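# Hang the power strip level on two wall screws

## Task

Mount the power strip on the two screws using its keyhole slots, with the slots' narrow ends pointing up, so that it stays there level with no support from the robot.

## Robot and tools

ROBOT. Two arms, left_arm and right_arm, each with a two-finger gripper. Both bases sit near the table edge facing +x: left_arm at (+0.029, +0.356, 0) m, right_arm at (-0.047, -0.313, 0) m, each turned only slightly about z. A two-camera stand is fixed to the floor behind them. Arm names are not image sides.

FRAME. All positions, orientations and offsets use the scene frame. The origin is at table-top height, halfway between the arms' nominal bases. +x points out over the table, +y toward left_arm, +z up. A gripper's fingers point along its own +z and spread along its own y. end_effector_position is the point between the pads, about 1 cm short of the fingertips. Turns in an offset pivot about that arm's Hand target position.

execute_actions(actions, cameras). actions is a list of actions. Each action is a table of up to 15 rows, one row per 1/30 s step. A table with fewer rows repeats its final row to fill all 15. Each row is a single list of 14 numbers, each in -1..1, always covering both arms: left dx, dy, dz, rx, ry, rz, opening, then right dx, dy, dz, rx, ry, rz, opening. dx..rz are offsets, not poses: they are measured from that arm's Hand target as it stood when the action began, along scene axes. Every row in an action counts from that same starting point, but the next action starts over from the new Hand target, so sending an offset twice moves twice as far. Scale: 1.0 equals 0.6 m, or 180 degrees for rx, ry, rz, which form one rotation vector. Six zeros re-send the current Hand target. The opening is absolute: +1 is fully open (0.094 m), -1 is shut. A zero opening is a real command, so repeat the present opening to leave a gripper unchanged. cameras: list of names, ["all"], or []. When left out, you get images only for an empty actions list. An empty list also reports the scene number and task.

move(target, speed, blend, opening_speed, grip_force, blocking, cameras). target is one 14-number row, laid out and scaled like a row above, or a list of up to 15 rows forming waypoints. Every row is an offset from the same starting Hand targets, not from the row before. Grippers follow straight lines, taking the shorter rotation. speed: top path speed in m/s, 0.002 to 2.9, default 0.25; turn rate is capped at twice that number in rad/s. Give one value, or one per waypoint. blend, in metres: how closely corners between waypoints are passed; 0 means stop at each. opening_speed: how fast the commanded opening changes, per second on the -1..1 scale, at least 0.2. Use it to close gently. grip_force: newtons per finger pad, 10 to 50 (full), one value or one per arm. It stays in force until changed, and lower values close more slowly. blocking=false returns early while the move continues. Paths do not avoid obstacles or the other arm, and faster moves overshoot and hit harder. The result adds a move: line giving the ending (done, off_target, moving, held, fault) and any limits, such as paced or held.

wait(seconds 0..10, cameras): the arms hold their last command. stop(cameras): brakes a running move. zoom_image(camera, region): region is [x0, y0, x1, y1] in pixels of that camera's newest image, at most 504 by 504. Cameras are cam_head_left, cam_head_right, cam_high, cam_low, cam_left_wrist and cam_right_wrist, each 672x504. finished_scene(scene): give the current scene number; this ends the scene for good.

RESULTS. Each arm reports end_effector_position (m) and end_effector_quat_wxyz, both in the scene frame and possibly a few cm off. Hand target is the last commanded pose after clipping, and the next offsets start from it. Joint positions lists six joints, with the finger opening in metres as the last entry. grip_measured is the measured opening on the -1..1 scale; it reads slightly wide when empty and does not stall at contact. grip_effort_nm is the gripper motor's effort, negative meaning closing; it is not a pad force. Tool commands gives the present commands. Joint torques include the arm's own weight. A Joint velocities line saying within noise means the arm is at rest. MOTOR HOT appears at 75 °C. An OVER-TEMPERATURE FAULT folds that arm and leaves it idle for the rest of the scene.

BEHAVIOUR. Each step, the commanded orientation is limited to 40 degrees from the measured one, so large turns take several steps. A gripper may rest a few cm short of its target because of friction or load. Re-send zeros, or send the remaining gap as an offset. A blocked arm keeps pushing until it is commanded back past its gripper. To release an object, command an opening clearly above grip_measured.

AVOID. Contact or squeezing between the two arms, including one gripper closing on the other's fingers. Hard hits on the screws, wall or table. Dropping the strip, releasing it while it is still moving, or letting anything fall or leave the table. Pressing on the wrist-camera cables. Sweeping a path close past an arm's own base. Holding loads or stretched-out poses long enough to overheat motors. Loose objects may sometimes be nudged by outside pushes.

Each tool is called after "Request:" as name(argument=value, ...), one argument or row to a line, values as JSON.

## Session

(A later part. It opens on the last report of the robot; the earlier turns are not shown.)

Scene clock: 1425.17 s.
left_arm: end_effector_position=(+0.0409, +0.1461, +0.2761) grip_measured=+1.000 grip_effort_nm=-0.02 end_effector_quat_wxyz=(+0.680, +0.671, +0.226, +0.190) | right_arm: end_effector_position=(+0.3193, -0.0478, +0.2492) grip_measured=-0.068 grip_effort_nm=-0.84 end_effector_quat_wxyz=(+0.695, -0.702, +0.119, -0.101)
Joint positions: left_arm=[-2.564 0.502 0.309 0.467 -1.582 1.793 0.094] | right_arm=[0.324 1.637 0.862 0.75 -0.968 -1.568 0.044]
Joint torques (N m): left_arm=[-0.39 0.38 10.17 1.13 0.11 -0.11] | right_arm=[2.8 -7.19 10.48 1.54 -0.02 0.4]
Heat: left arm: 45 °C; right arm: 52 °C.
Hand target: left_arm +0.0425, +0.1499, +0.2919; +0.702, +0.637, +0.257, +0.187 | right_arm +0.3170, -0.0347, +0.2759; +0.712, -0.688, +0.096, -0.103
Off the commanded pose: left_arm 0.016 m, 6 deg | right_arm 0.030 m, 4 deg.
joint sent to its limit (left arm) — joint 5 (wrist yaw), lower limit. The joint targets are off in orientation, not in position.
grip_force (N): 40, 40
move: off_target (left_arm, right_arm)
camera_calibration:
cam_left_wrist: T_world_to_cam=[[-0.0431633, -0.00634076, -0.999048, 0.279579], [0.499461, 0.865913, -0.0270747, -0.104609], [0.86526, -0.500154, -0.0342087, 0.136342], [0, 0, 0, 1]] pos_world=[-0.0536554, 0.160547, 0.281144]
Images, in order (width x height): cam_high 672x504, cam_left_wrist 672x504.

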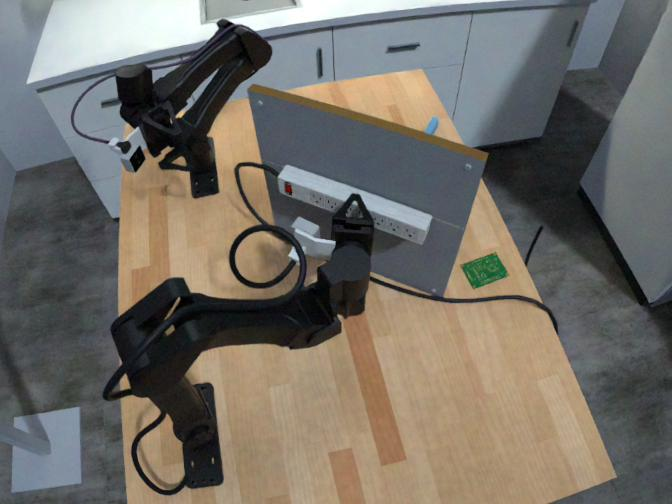

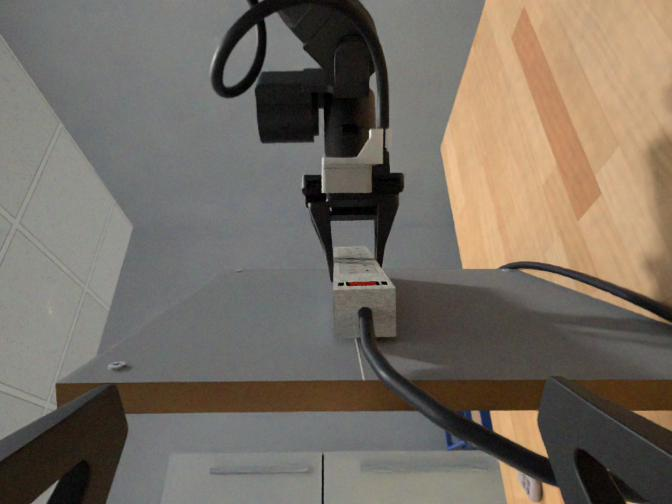

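Request:
move(
  target=[
    [0,0,0,0,0,0,1,0.008,-0.005,0.0,0,0,0,-0.4],
    [0,0,0,0,0,0,1,0.018,-0.011,0.0,0,0,0,-0.4],
  ],
  speed=0.02,
  cameras=["cam_high","cam_left_wrist"],
)

Request:
zoom_image(
  camera="cam_high",
  region=[240, 130, 440, 290],
)

Request:
zoom_image(
  camera="cam_left_wrist",
  region=[270, 220, 430, 400],
)

Scene clock: 1431.23 s.
left_arm: end_effector_position=(+0.0409, +0.1461, +0.2761) grip_measured=+1.000 grip_effort_nm=-0.02 end_effector_quat_wxyz=(+0.680, +0.671, +0.226, +0.190) | right_arm: end_effector_position=(+0.3194, -0.0490, +0.2492) grip_measured=-0.068 grip_effort_nm=-0.84 end_effector_quat_wxyz=(+0.696, -0.703, +0.114, -0.096)
Joint positions: left_arm=[-2.564 0.502 0.309 0.467 -1.582 1.793 0.094] | right_arm=[0.315 1.644 0.87 0.749 -0.991 -1.569 0.044]
Joint torques (N m): left_arm=[-0.4 0.38 10.18 1.13 0.1 -0.11] | right_arm=[0.73 -5.76 12.16 1.51 -0.07 0.48]
Heat: left arm: 45 °C; right arm: 52 °C.
Hand target: left_arm +0.0425, +0.1499, +0.2919; +0.702, +0.637, +0.257, +0.187 | right_arm +0.3277, -0.0413, +0.2759; +0.712, -0.688, +0.096, -0.103
Off the commanded pose: left_arm 0.016 m, 6 deg | right_arm 0.029 m, 3 deg.
joint sent to its limit (left arm) — joint 5 (wrist yaw), lower limit. The joint targets are off in orientation, not in position.
grip_force (N): 40, 40
move: off_target (left_arm, right_arm)
camera_calibration:
cam_left_wrist: T_world_to_cam=[[-0.0431633, -0.00634076, -0.999048, 0.279579], [0.499461, 0.865913, -0.0270747, -0.104609], [0.86526, -0.500154, -0.0342087, 0.136342], [0, 0, 0, 1]] pos_world=[-0.0536554, 0.160547, 0.281144]
Images, in order (width x height): cam_high 672x504, cam_left_wrist 672x504.

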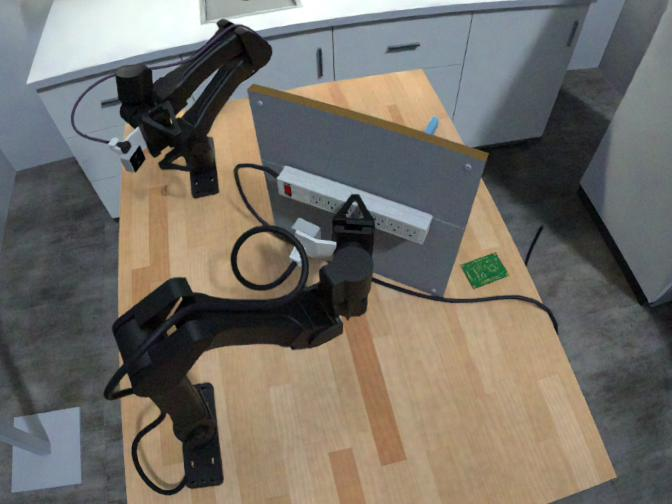

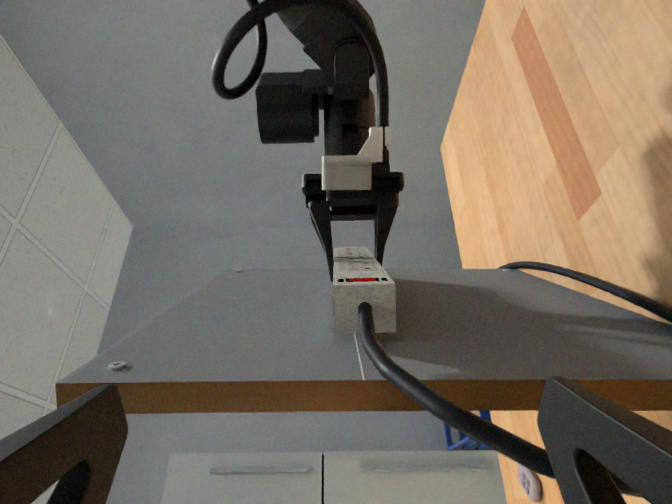

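Scaled by 2.520.

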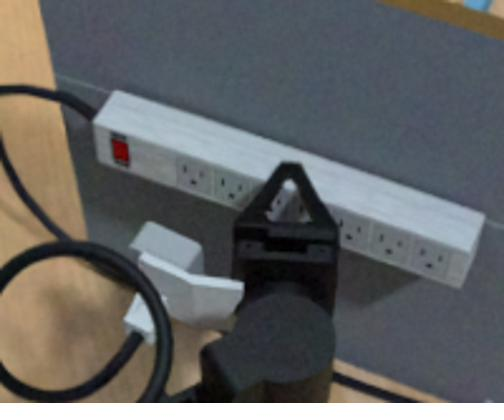

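Scaled by 2.800.

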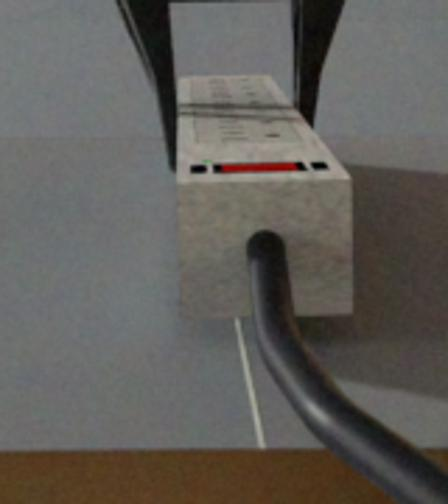

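Request:
move(
  target=[0,0,0,0,0,0,1,0.0,0.006,0.002,0.001,0.001,-0.01,-0.4],
  speed=0.02,
  cameras=["cam_high","cam_left_wrist"],
)

Request:
zoom_image(
  camera="cam_high",
  region=[240, 130, 440, 290],
)

Request:
zoom_image(
  camera="cam_left_wrist",
  region=[270, 220, 430, 400],
)

Scene clock: 1438.23 s.
left_arm: end_effector_position=(+0.0409, +0.1461, +0.2761) grip_measured=+1.000 grip_effort_nm=-0.02 end_effector_quat_wxyz=(+0.680, +0.671, +0.226, +0.190) | right_arm: end_effector_position=(+0.3202, -0.0473, +0.2490) grip_measured=-0.068 grip_effort_nm=-0.84 end_effector_quat_wxyz=(+0.695, -0.703, +0.117, -0.099)
Joint positions: left_arm=[-2.564 0.502 0.309 0.467 -1.582 1.793 0.094] | right_arm=[0.322 1.645 0.87 0.749 -0.977 -1.569 0.044]
Joint torques (N m): left_arm=[-0.4 0.42 10.17 1.13 0.1 -0.11] | right_arm=[2.07 -6.84 11.14 1.52 0.24 0.52]
Heat: left arm: 45 °C; right arm: 52 °C.
Hand target: left_arm +0.0425, +0.1499, +0.2919; +0.702, +0.637, +0.257, +0.187 | right_arm +0.3277, -0.0376, +0.2769; +0.711, -0.686, +0.108, -0.113
Off the commanded pose: left_arm 0.016 m, 6 deg | right_arm 0.031 m, 3 deg.
joint sent to its limit (left arm) — joint 5 (wrist yaw), lower limit. The joint targets are off in orientation, not in position.
grip_force (N): 40, 40
move: off_target (left_arm, right_arm)
camera_calibration:
cam_left_wrist: T_world_to_cam=[[-0.0431633, -0.00634076, -0.999048, 0.279579], [0.499461, 0.865913, -0.0270747, -0.104609], [0.86526, -0.500154, -0.0342087, 0.136342], [0, 0, 0, 1]] pos_world=[-0.0536554, 0.160547, 0.281144]
Images, in order (width x height): cam_high 672x504, cam_left_wrist 672x504.

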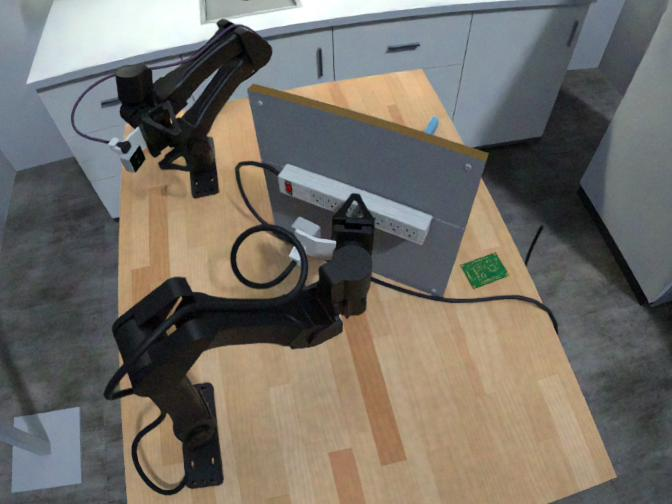

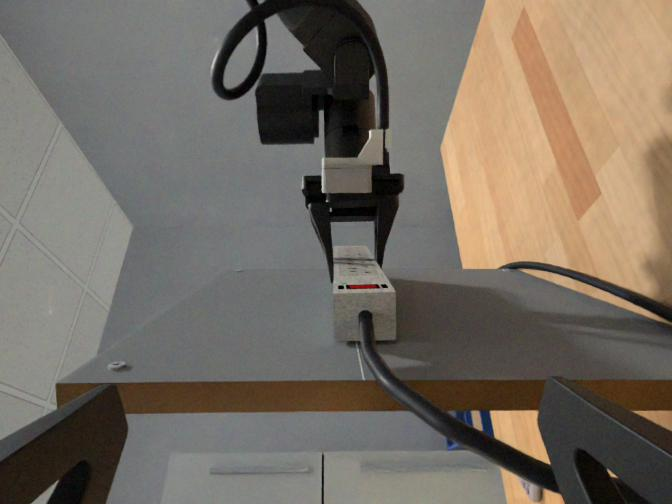

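Scaled by 2.520.

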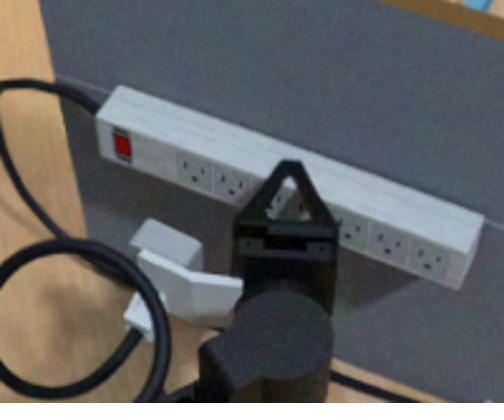

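Scaled by 2.800.

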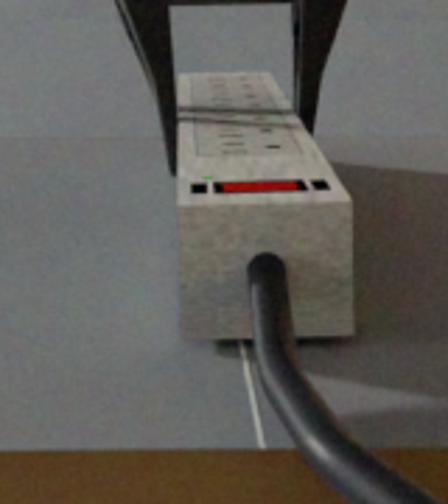

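Request:
move(
  target=[0,0,0,0,0,0,1,0.002,0.003,0.002,0,0,0.007,-0.4],
  speed=0.02,
  cameras=["cam_high","cam_left_wrist"],
)

Request:
zoom_image(
  camera="cam_high",
  region=[240, 130, 440, 290],
)

Request:
zoom_image(
  camera="cam_left_wrist",
  region=[270, 220, 430, 400],
)

Scene clock: 1444.40 s.
left_arm: end_effector_position=(+0.0409, +0.1461, +0.2761) grip_measured=+1.000 grip_effort_nm=-0.02 end_effector_quat_wxyz=(+0.680, +0.671, +0.226, +0.190) | right_arm: end_effector_position=(+0.3203, -0.0470, +0.2493) grip_measured=-0.068 grip_effort_nm=-0.84 end_effector_quat_wxyz=(+0.695, -0.703, +0.117, -0.097)
Joint positions: left_arm=[-2.564 0.502 0.309 0.467 -1.582 1.793 0.094] | right_arm=[0.322 1.645 0.874 0.743 -0.979 -1.569 0.044]
Joint torques (N m): left_arm=[-0.42 0.4 10.18 1.12 0.1 -0.11] | right_arm=[1.77 -5.86 12.6 1.51 0.06 0.52]
Heat: left arm: 45 °C; right arm: 52 °C.
Hand target: left_arm +0.0425, +0.1499, +0.2919; +0.702, +0.637, +0.257, +0.187 | right_arm +0.3289, -0.0358, +0.2781; +0.712, -0.687, +0.101, -0.105
Off the commanded pose: left_arm 0.016 m, 6 deg | right_arm 0.032 m, 3 deg.
joint sent to its limit (left arm) — joint 5 (wrist yaw), lower limit. The joint targets are off in orientation, not in position.
grip_force (N): 40, 40
move: off_target (left_arm, right_arm)
camera_calibration:
cam_left_wrist: T_world_to_cam=[[-0.0431633, -0.00634076, -0.999048, 0.279579], [0.499461, 0.865913, -0.0270747, -0.104609], [0.86526, -0.500154, -0.0342087, 0.136342], [0, 0, 0, 1]] pos_world=[-0.0536554, 0.160547, 0.281144]
Images, in order (width x height): cam_high 672x504, cam_left_wrist 672x504.

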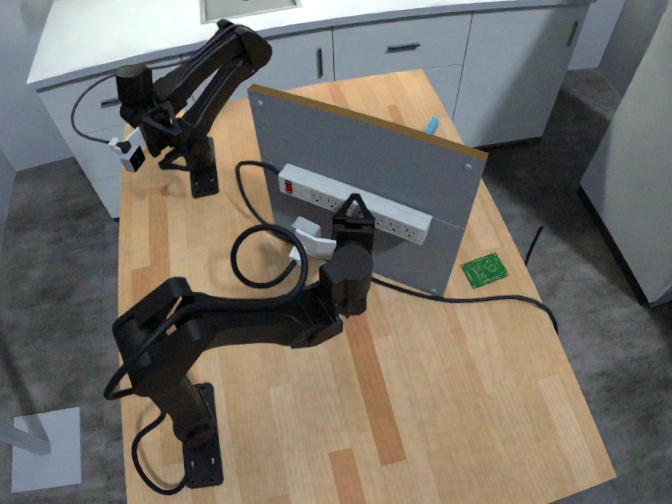

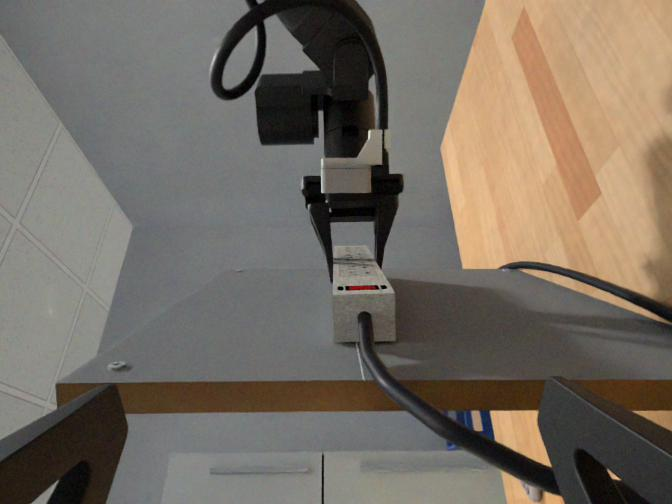

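Scaled by 2.520.

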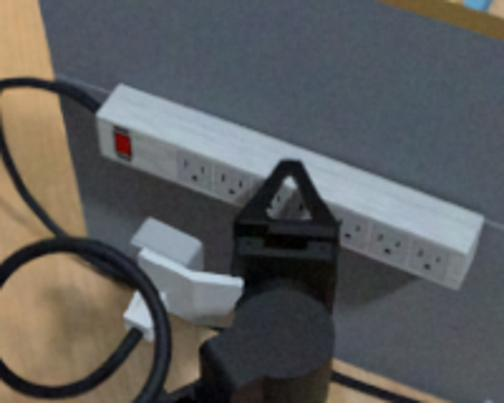

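Scaled by 2.800.

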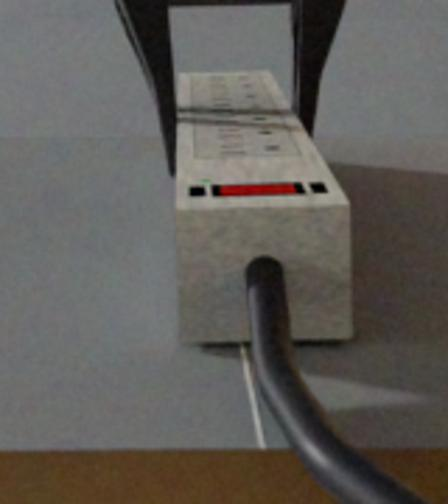

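Request:
move(
  target=[0,0,0,0,0,0,1,0.002,0.002,0.0,0.003,0.004,0.008,-0.4],
  speed=0.02,
  cameras=["cam_high","cam_left_wrist"],
)

Request:
zoom_image(
  camera="cam_high",
  region=[240, 130, 440, 290],
)

Request:
zoom_image(
  camera="cam_left_wrist",
  region=[270, 220, 430, 400],
)

Scene clock: 1452.57 s.
left_arm: end_effector_position=(+0.0409, +0.1461, +0.2761) grip_measured=+1.000 grip_effort_nm=-0.02 end_effector_quat_wxyz=(+0.680, +0.671, +0.226, +0.190) | right_arm: end_effector_position=(+0.3203, -0.0464, +0.2497) grip_measured=-0.068 grip_effort_nm=-0.84 end_effector_quat_wxyz=(+0.697, -0.703, +0.110, -0.085)
Joint positions: left_arm=[-2.564 0.502 0.309 0.467 -1.582 1.793 0.094] | right_arm=[0.316 1.66 0.89 0.745 -1.011 -1.558 0.044]
Joint torques (N m): left_arm=[-0.38 0.4 10.19 1.14 0.09 -0.11] | right_arm=[1.88 -5.59 12.7 1.58 0.08 0.63]
Heat: left arm: 45 °C; right arm: 52 °C.
Hand target: left_arm +0.0425, +0.1499, +0.2919; +0.702, +0.637, +0.257, +0.187 | right_arm +0.3301, -0.0347, +0.2782; +0.716, -0.685, +0.097, -0.092
Off the commanded pose: left_arm 0.016 m, 6 deg | right_arm 0.032 m, 3 deg.
joint sent to its limit (left arm) — joint 5 (wrist yaw), lower limit. The joint targets are off in orientation, not in position.
grip_force (N): 40, 40
move: off_target (left_arm, right_arm)
camera_calibration:
cam_left_wrist: T_world_to_cam=[[-0.0431633, -0.00634076, -0.999048, 0.279579], [0.499461, 0.865913, -0.0270747, -0.104609], [0.86526, -0.500154, -0.0342087, 0.136342], [0, 0, 0, 1]] pos_world=[-0.0536554, 0.160547, 0.281144]
Images, in order (width x height): cam_high 672x504, cam_left_wrist 672x504.

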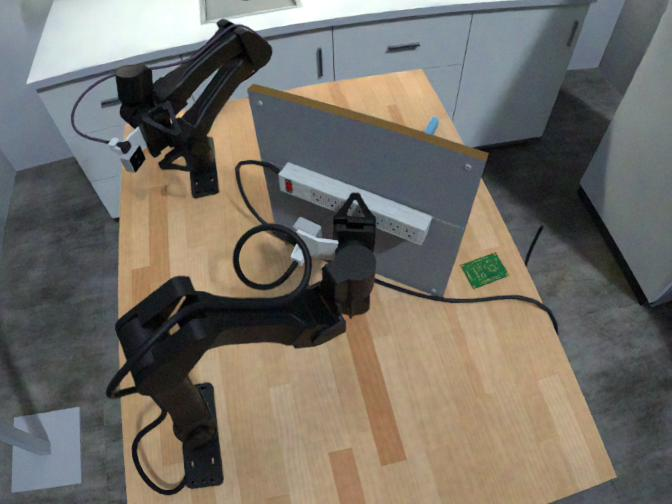

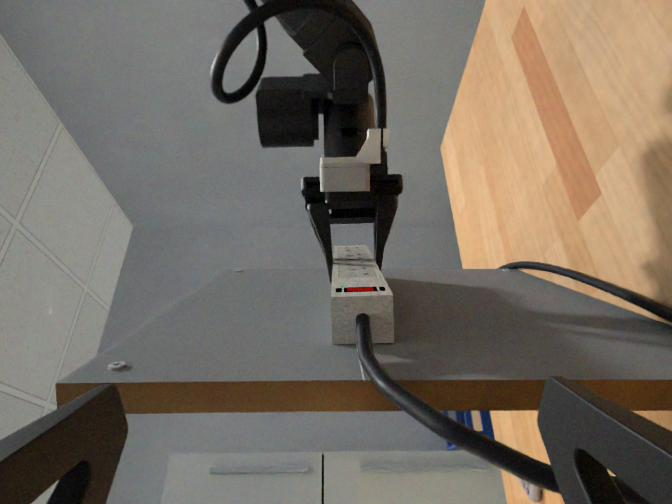

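Scaled by 2.520.

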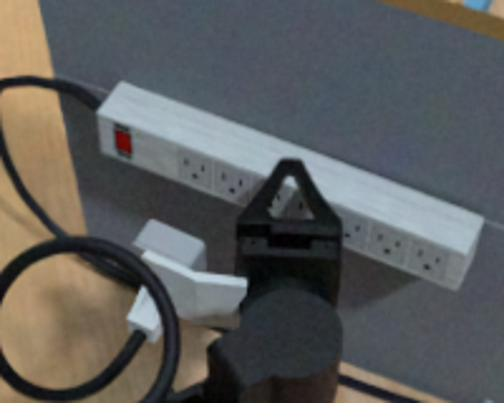

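Scaled by 2.800.

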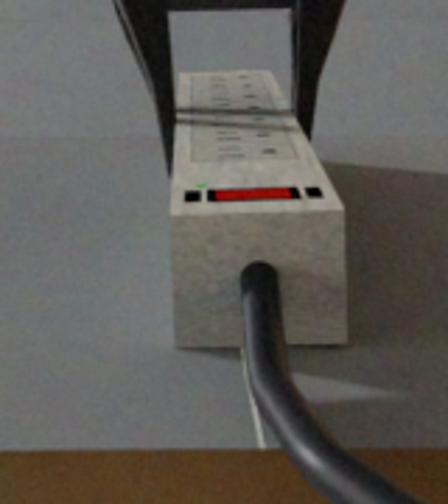

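Request:
move(
  target=[0,0,0,0,0,0,1,-0.007,0.006,0.0,-0.001,-0.001,0.002,-0.4],
  speed=0.02,
  cameras=["cam_high","cam_left_wrist"],
)

Request:
zoom_image(
  camera="cam_high",
  region=[240, 130, 440, 290],
)

Request:
zoom_image(
  camera="cam_left_wrist",
  region=[270, 220, 430, 400],
)

Scene clock: 1459.57 s.
left_arm: end_effector_position=(+0.0409, +0.1461, +0.2761) grip_measured=+1.000 grip_effort_nm=-0.02 end_effector_quat_wxyz=(+0.680, +0.671, +0.226, +0.190) | right_arm: end_effector_position=(+0.3203, -0.0464, +0.2498) grip_measured=-0.068 grip_effort_nm=-0.84 end_effector_quat_wxyz=(+0.697, -0.703, +0.110, -0.085)
Joint positions: left_arm=[-2.564 0.502 0.309 0.467 -1.582 1.793 0.094] | right_arm=[0.316 1.66 0.89 0.746 -1.011 -1.558 0.044]
Joint torques (N m): left_arm=[-0.39 0.4 10.15 1.13 0.1 -0.11] | right_arm=[3.11 -5.96 12.18 1.61 0.15 0.54]
Heat: left arm: 45 °C; right arm: 53 °C.
Hand target: left_arm +0.0425, +0.1499, +0.2919; +0.702, +0.637, +0.257, +0.187 | right_arm +0.3259, -0.0311, +0.2783; +0.715, -0.687, +0.094, -0.091
Off the commanded pose: left_arm 0.016 m, 6 deg | right_arm 0.033 m, 3 deg.
joint sent to its limit (left arm) — joint 5 (wrist yaw), lower limit. The joint targets are off in orientation, not in position.
grip_force (N): 40, 40
move: off_target (left_arm, right_arm)
camera_calibration:
cam_left_wrist: T_world_to_cam=[[-0.0431633, -0.00634076, -0.999048, 0.279579], [0.499461, 0.865913, -0.0270747, -0.104609], [0.86526, -0.500154, -0.0342087, 0.136342], [0, 0, 0, 1]] pos_world=[-0.0536554, 0.160547, 0.281144]
Images, in order (width x height): cam_high 672x504, cam_left_wrist 672x504.

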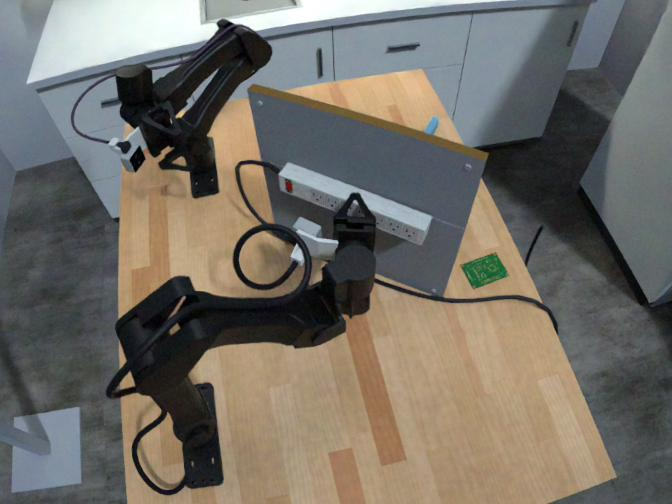

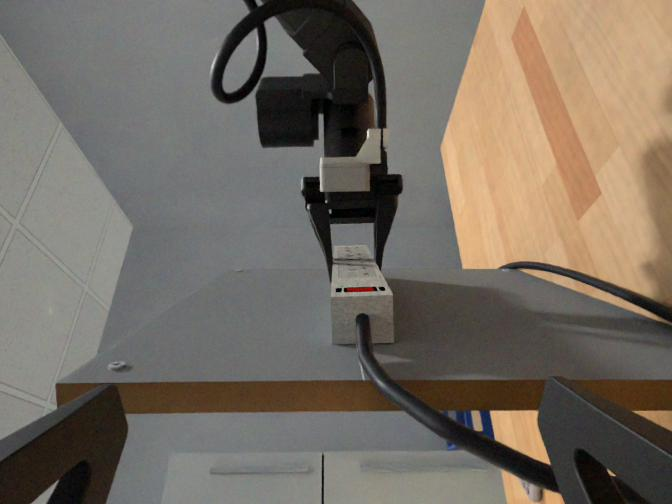

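Scaled by 2.520.

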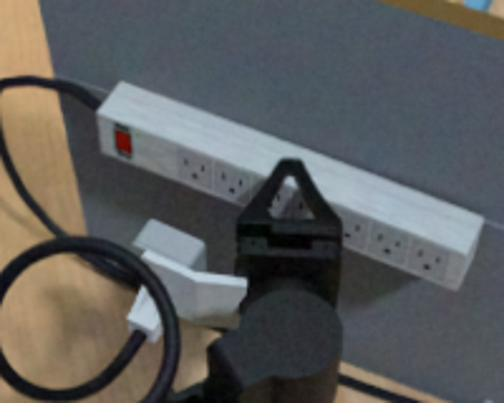

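Scaled by 2.800.

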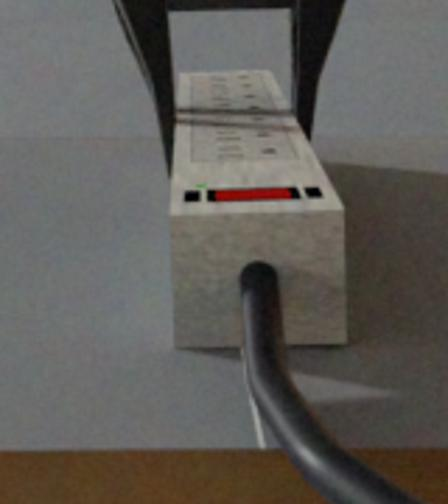

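Request:
move(
  target=[
    [0,0,0,0,0,0,1,-0.003,-0.004,0.001,-0.004,-0.005,0.002,-0.4],
    [0,0,0,0,0,0,1,-0.003,-0.004,0.001,-0.009,-0.011,0.004,-0.4],
  ],
  speed=0.02,
  cameras=["cam_high","cam_left_wrist"],
)

Request:
zoom_image(
  camera="cam_high",
  region=[240, 130, 440, 290],
)

Request:
zoom_image(
  camera="cam_left_wrist",
  region=[270, 220, 430, 400],
)

Scene clock: 1471.03 s.
left_arm: end_effector_position=(+0.0409, +0.1461, +0.2761) grip_measured=+1.000 grip_effort_nm=-0.02 end_effector_quat_wxyz=(+0.680, +0.671, +0.226, +0.190) | right_arm: end_effector_position=(+0.3201, -0.0463, +0.2488) grip_measured=-0.068 grip_effort_nm=-0.84 end_effector_quat_wxyz=(+0.694, -0.708, +0.103, -0.086)
Joint positions: left_arm=[-2.564 0.502 0.309 0.467 -1.582 1.793 0.094] | right_arm=[0.314 1.66 0.899 0.717 -1.021 -1.588 0.044]
Joint torques (N m): left_arm=[-0.4 0.39 10.18 1.13 0.11 -0.12] | right_arm=[2.36 -7.01 12.6 1.32 0.01 0.24]
Heat: left arm: 45 °C; right arm: 52 °C.
Hand target: left_arm +0.0425, +0.1499, +0.2919; +0.702, +0.637, +0.257, +0.187 | right_arm +0.3241, -0.0335, +0.2788; +0.708, -0.696, +0.076, -0.099
Off the commanded pose: left_arm 0.016 m, 6 deg | right_arm 0.033 m, 4 deg.
joint sent to its limit (left arm) — joint 5 (wrist yaw), lower limit. The joint targets are off in orientation, not in position.
grip_force (N): 40, 40
move: off_target (left_arm, right_arm)
camera_calibration:
cam_left_wrist: T_world_to_cam=[[-0.0431633, -0.00634076, -0.999048, 0.279579], [0.499461, 0.865913, -0.0270747, -0.104609], [0.86526, -0.500154, -0.0342087, 0.136342], [0, 0, 0, 1]] pos_world=[-0.0536554, 0.160547, 0.281144]
Images, in order (width x height): cam_high 672x504, cam_left_wrist 672x504.

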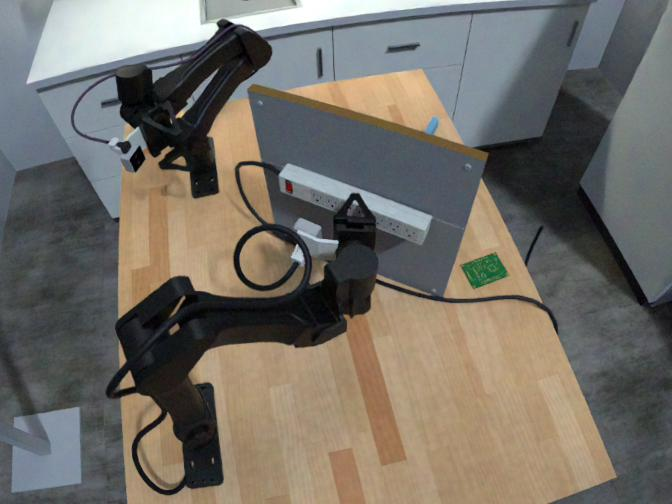

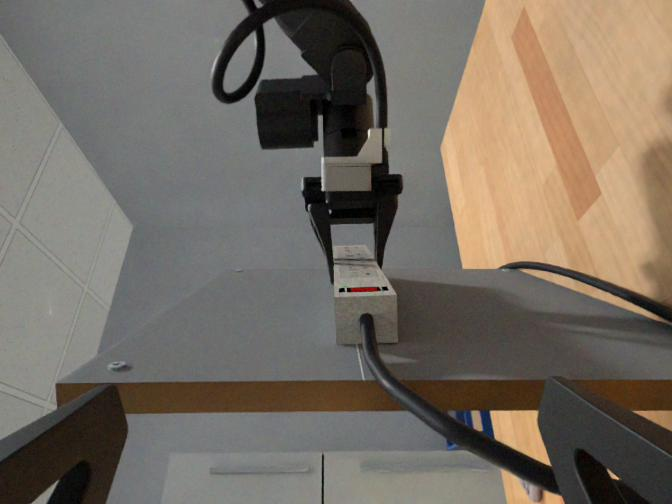

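Scaled by 2.520.

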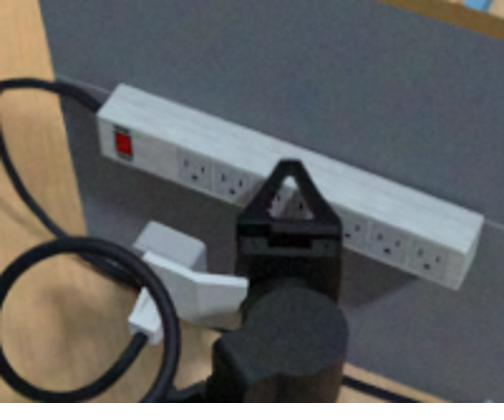

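Scaled by 2.800.

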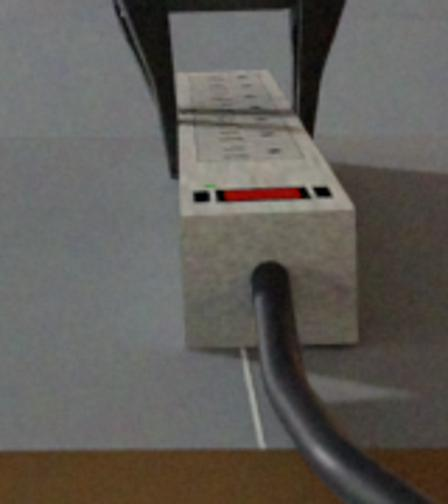

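Request:
move(
  target=[
    [0,0,0,0,0,0,1,-0.003,-0.001,0.003,0,0,-0.012,-0.4],
    [0,0,0,0,0,0,1,-0.006,0.002,0.006,-0.003,-0.004,-0.012,-0.4],
    [0,0,0,0,0,0,1,-0.003,0.003,0.006,-0.003,-0.004,0.006,-0.4],
  ],
  speed=0.02,
  cameras=["cam_high","cam_left_wrist"],
)

Request:
zoom_image(
  camera="cam_high",
  region=[240, 130, 440, 290],
)

Request:
zoom_image(
  camera="cam_left_wrist",
  region=[270, 220, 430, 400],
)

Scene clock: 1481.30 s.
left_arm: end_effector_position=(+0.0409, +0.1461, +0.2761) grip_measured=+1.000 grip_effort_nm=-0.02 end_effector_quat_wxyz=(+0.680, +0.671, +0.226, +0.190) | right_arm: end_effector_position=(+0.3194, -0.0462, +0.2499) grip_measured=-0.068 grip_effort_nm=-0.84 end_effector_quat_wxyz=(+0.687, -0.714, +0.106, -0.083)
Joint positions: left_arm=[-2.564 0.502 0.309 0.467 -1.582 1.793 0.094] | right_arm=[0.315 1.646 0.915 0.651 -1.021 -1.612 0.044]
Joint torques (N m): left_arm=[-0.42 0.4 10.17 1.13 0.09 -0.12] | right_arm=[2.44 -6.42 12.72 1.65 -0.17 0.17]
Heat: left arm: 45 °C; right arm: 51 °C.
Hand target: left_arm +0.0425, +0.1499, +0.2919; +0.702, +0.637, +0.257, +0.187 | right_arm +0.3222, -0.0316, +0.2824; +0.706, -0.699, +0.064, -0.097
Off the commanded pose: left_arm 0.016 m, 6 deg | right_arm 0.036 m, 6 deg.
joint sent to its limit (left arm) — joint 5 (wrist yaw), lower limit. The joint targets are off in orientation, not in position.
grip_force (N): 40, 40
move: off_target (left_arm, right_arm)
camera_calibration:
cam_left_wrist: T_world_to_cam=[[-0.0431633, -0.00634076, -0.999048, 0.279579], [0.499461, 0.865913, -0.0270747, -0.104609], [0.86526, -0.500154, -0.0342087, 0.136342], [0, 0, 0, 1]] pos_world=[-0.0536554, 0.160547, 0.281144]
Images, in order (width x height): cam_high 672x504, cam_left_wrist 672x504.

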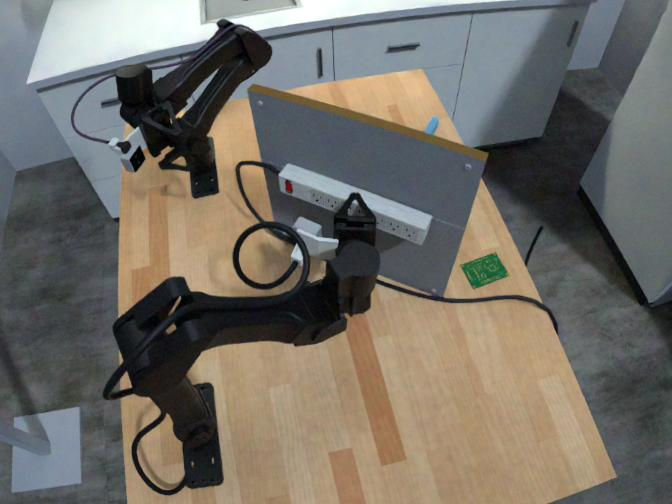

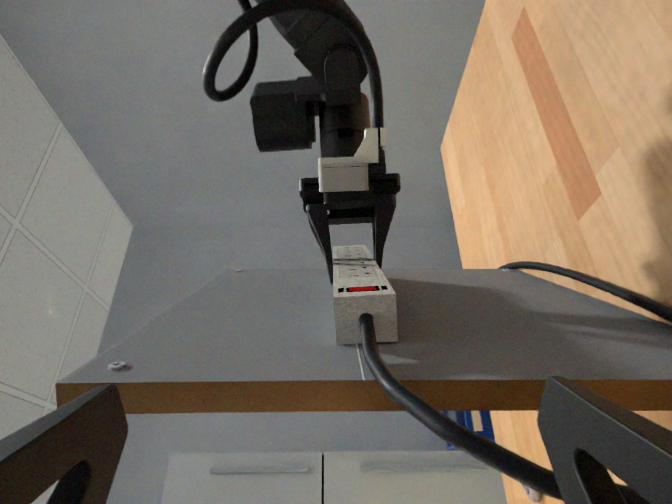

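Scaled by 2.520.

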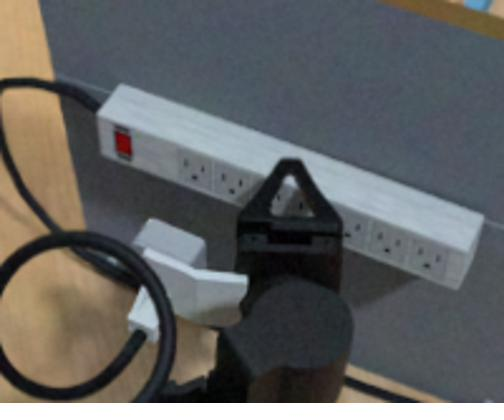

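Scaled by 2.800.

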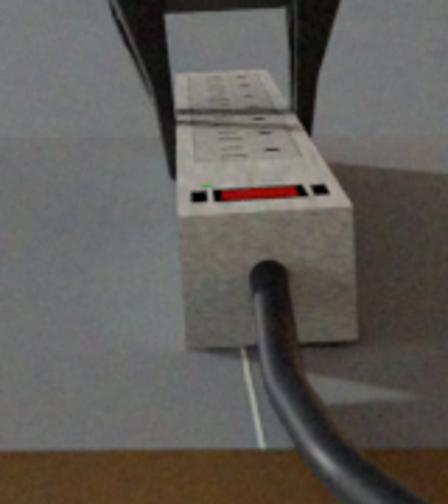

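Request:
move(
  target=[0,0,0,0,0,0,1,-0.002,-0.003,-0.012,-0.007,-0.009,-0.004,-0.4],
  speed=0.02,
  cameras=["cam_high","cam_left_wrist"],
)

Request:
zoom_image(
  camera="cam_high",
  region=[240, 130, 440, 290],
)

Request:
zoom_image(
  camera="cam_left_wrist",
  region=[270, 220, 430, 400],
)

Scene clock: 1490.27 s.
left_arm: end_effector_position=(+0.0409, +0.1461, +0.2761) grip_measured=+1.000 grip_effort_nm=-0.02 end_effector_quat_wxyz=(+0.680, +0.671, +0.226, +0.190) | right_arm: end_effector_position=(+0.3195, -0.0463, +0.2494) grip_measured=-0.068 grip_effort_nm=-0.84 end_effector_quat_wxyz=(+0.686, -0.715, +0.103, -0.086)
Joint positions: left_arm=[-2.564 0.502 0.309 0.467 -1.582 1.793 0.094] | right_arm=[0.314 1.646 0.915 0.649 -1.021 -1.623 0.044]
Joint torques (N m): left_arm=[-0.43 0.39 10.17 1.13 0.11 -0.11] | right_arm=[2.47 -6.45 11.23 1.49 -0.04 -0.26]
Heat: left arm: 45 °C; right arm: 51 °C.
Hand target: left_arm +0.0425, +0.1499, +0.2919; +0.702, +0.637, +0.257, +0.187 | right_arm +0.3211, -0.0335, +0.2752; +0.698, -0.705, +0.058, -0.112
Off the commanded pose: left_arm 0.016 m, 6 deg | right_arm 0.029 m, 6 deg.
joint sent to its limit (left arm) — joint 5 (wrist yaw), lower limit. The joint targets are off in orientation, not in position.
grip_force (N): 40, 40
move: off_target (left_arm, right_arm)
camera_calibration:
cam_left_wrist: T_world_to_cam=[[-0.0431633, -0.00634076, -0.999048, 0.279579], [0.499461, 0.865913, -0.0270747, -0.104609], [0.86526, -0.500154, -0.0342087, 0.136342], [0, 0, 0, 1]] pos_world=[-0.0536554, 0.160547, 0.281144]
Images, in order (width x height): cam_high 672x504, cam_left_wrist 672x504.

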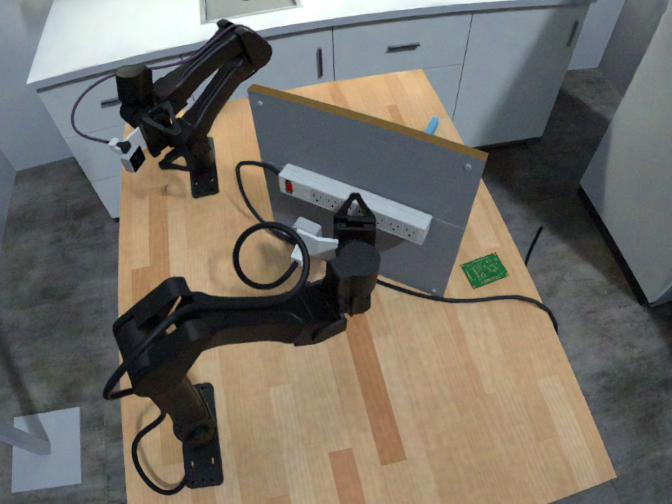

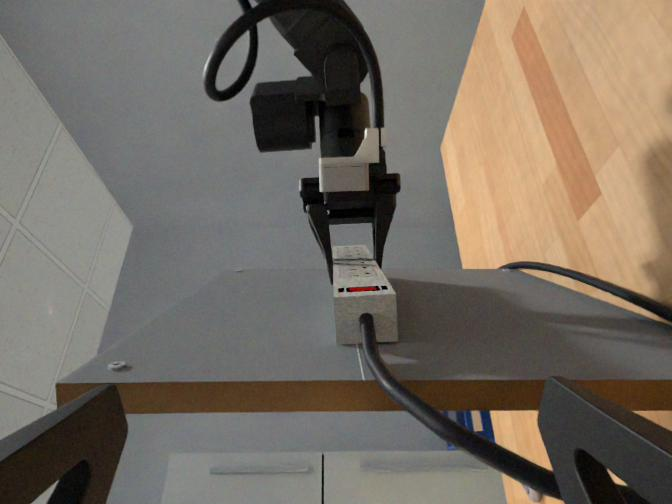

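Scaled by 2.520.

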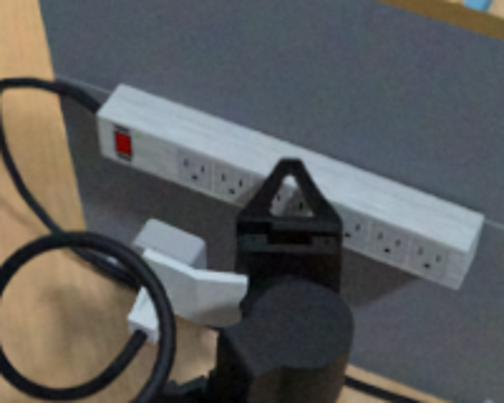

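Scaled by 2.800.

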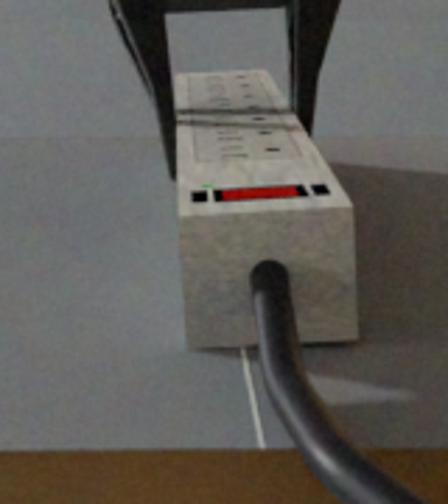

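Request:
move(
  target=[0,0,0,0,0,0,1,-0.004,-0.006,-0.016,-0.003,-0.004,0,-0.4],
  speed=0.02,
  cameras=["cam_high","cam_left_wrist"],
)

Request:
zoom_image(
  camera="cam_high",
  region=[240, 130, 440, 290],
)

Request:
zoom_image(
  camera="cam_left_wrist",
  region=[270, 220, 430, 400],
)

Scene clock: 1499.27 s.
left_arm: end_effector_position=(+0.0409, +0.1461, +0.2761) grip_measured=+1.000 grip_effort_nm=-0.02 end_effector_quat_wxyz=(+0.680, +0.671, +0.226, +0.190) | right_arm: end_effector_position=(+0.3201, -0.0457, +0.2508) grip_measured=-0.068 grip_effort_nm=-0.84 end_effector_quat_wxyz=(+0.686, -0.715, +0.093, -0.098)
Joint positions: left_arm=[-2.564 0.502 0.309 0.467 -1.582 1.793 0.094] | right_arm=[0.317 1.646 0.915 0.657 -1.015 -1.645 0.044]
Joint torques (N m): left_arm=[-0.42 0.4 10.17 1.13 0.11 -0.11] | right_arm=[1.59 -6.16 9.11 1.57 -0.15 -0.3]
Heat: left arm: 45 °C; right arm: 50 °C.
Hand target: left_arm +0.0425, +0.1499, +0.2919; +0.702, +0.637, +0.257, +0.187 | right_arm +0.3187, -0.0371, +0.2655; +0.695, -0.707, +0.053, -0.117
Off the commanded pose: left_arm 0.016 m, 6 deg | right_arm 0.017 m, 5 deg.
joint sent to its limit (left arm) — joint 5 (wrist yaw), lower limit. The joint targets are off in orientation, not in position.
grip_force (N): 40, 40
move: off_target (left_arm, right_arm)
camera_calibration:
cam_left_wrist: T_world_to_cam=[[-0.0431633, -0.00634076, -0.999048, 0.279579], [0.499461, 0.865913, -0.0270747, -0.104609], [0.86526, -0.500154, -0.0342087, 0.136342], [0, 0, 0, 1]] pos_world=[-0.0536554, 0.160547, 0.281144]
Images, in order (width x height): cam_high 672x504, cam_left_wrist 672x504.

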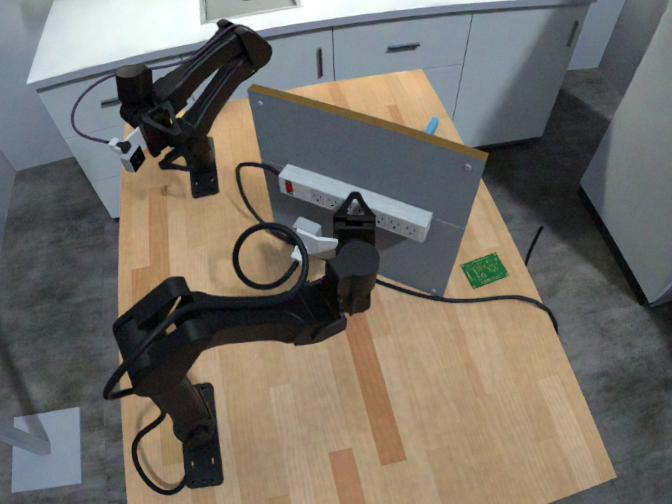

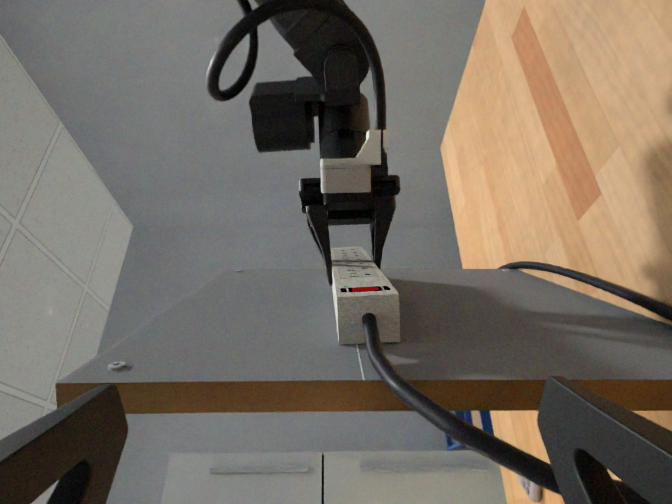

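Scaled by 2.520.

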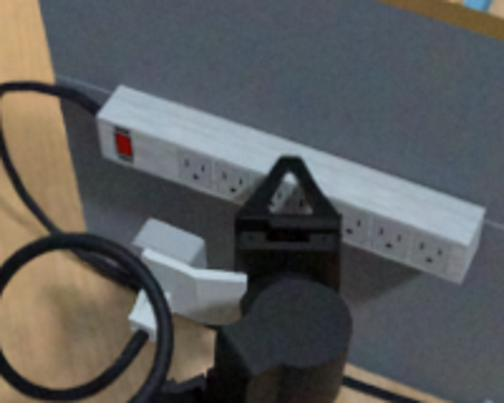

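Scaled by 2.800.

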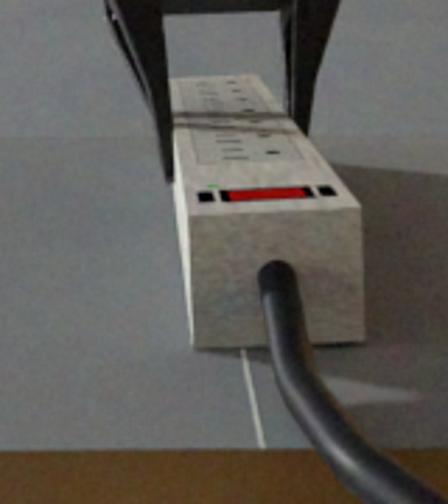

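Request:
move(
  target=[0,0,0,0,0,0,1,0.001,0.001,-0.004,0.002,0.003,0.008,-0.4],
  speed=0.02,
  cameras=["cam_high","cam_left_wrist"],
)

Request:
zoom_image(
  camera="cam_high",
  region=[240, 130, 440, 290],
)

Request:
zoom_image(
  camera="cam_left_wrist",
  region=[270, 220, 430, 400],
)

Scene clock: 1506.03 s.
left_arm: end_effector_position=(+0.0409, +0.1461, +0.2761) grip_measured=+1.000 grip_effort_nm=-0.02 end_effector_quat_wxyz=(+0.680, +0.671, +0.226, +0.190) | right_arm: end_effector_position=(+0.3217, -0.0442, +0.2435) grip_measured=-0.068 grip_effort_nm=-0.84 end_effector_quat_wxyz=(+0.684, -0.718, +0.078, -0.105)
Joint positions: left_arm=[-2.564 0.502 0.309 0.467 -1.582 1.793 0.094] | right_arm=[0.317 1.671 0.915 0.675 -1.025 -1.685 0.044]
Joint torques (N m): left_arm=[-0.39 0.44 10.17 1.12 0.11 -0.11] | right_arm=[0.98 -6.53 9.87 1.54 -0.38 0.21]
Heat: left arm: 45 °C; right arm: 51 °C.
Hand target: left_arm +0.0425, +0.1499, +0.2919; +0.702, +0.637, +0.257, +0.187 | right_arm +0.3193, -0.0365, +0.2631; +0.699, -0.706, +0.047, -0.105
Off the commanded pose: left_arm 0.016 m, 6 deg | right_arm 0.021 m, 4 deg.
joint sent to its limit (left arm) — joint 5 (wrist yaw), lower limit. The joint targets are off in orientation, not in position.
grip_force (N): 40, 40
move: off_target (left_arm, right_arm)
camera_calibration:
cam_left_wrist: T_world_to_cam=[[-0.0431633, -0.00634076, -0.999048, 0.279579], [0.499461, 0.865913, -0.0270747, -0.104609], [0.86526, -0.500154, -0.0342087, 0.136342], [0, 0, 0, 1]] pos_world=[-0.0536554, 0.160547, 0.281144]
Images, in order (width x height): cam_high 672x504, cam_left_wrist 672x504.

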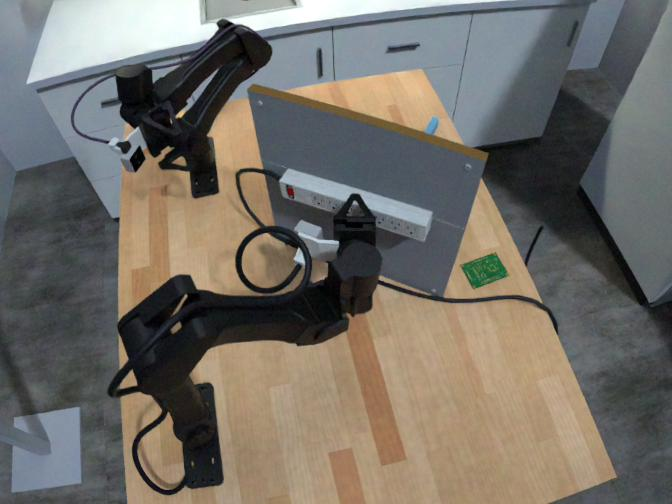

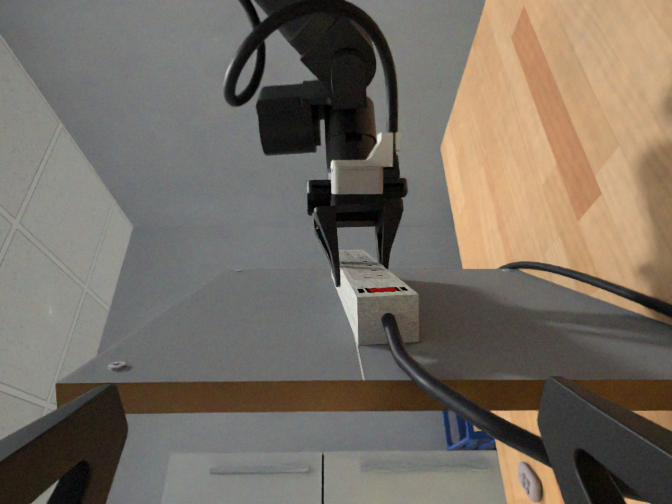

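Scaled by 2.520.

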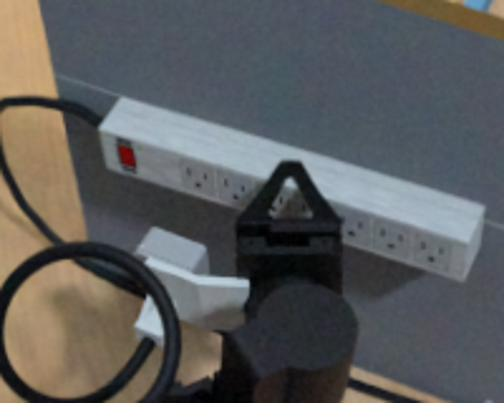

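Scaled by 2.800.

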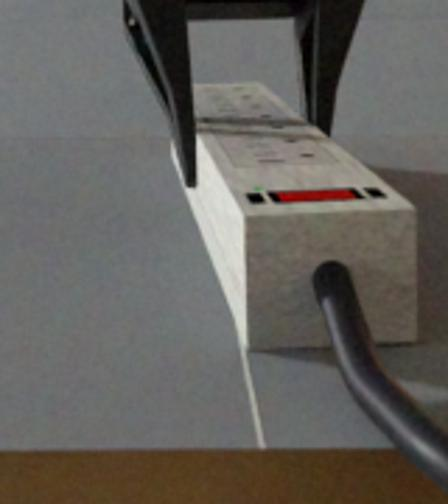

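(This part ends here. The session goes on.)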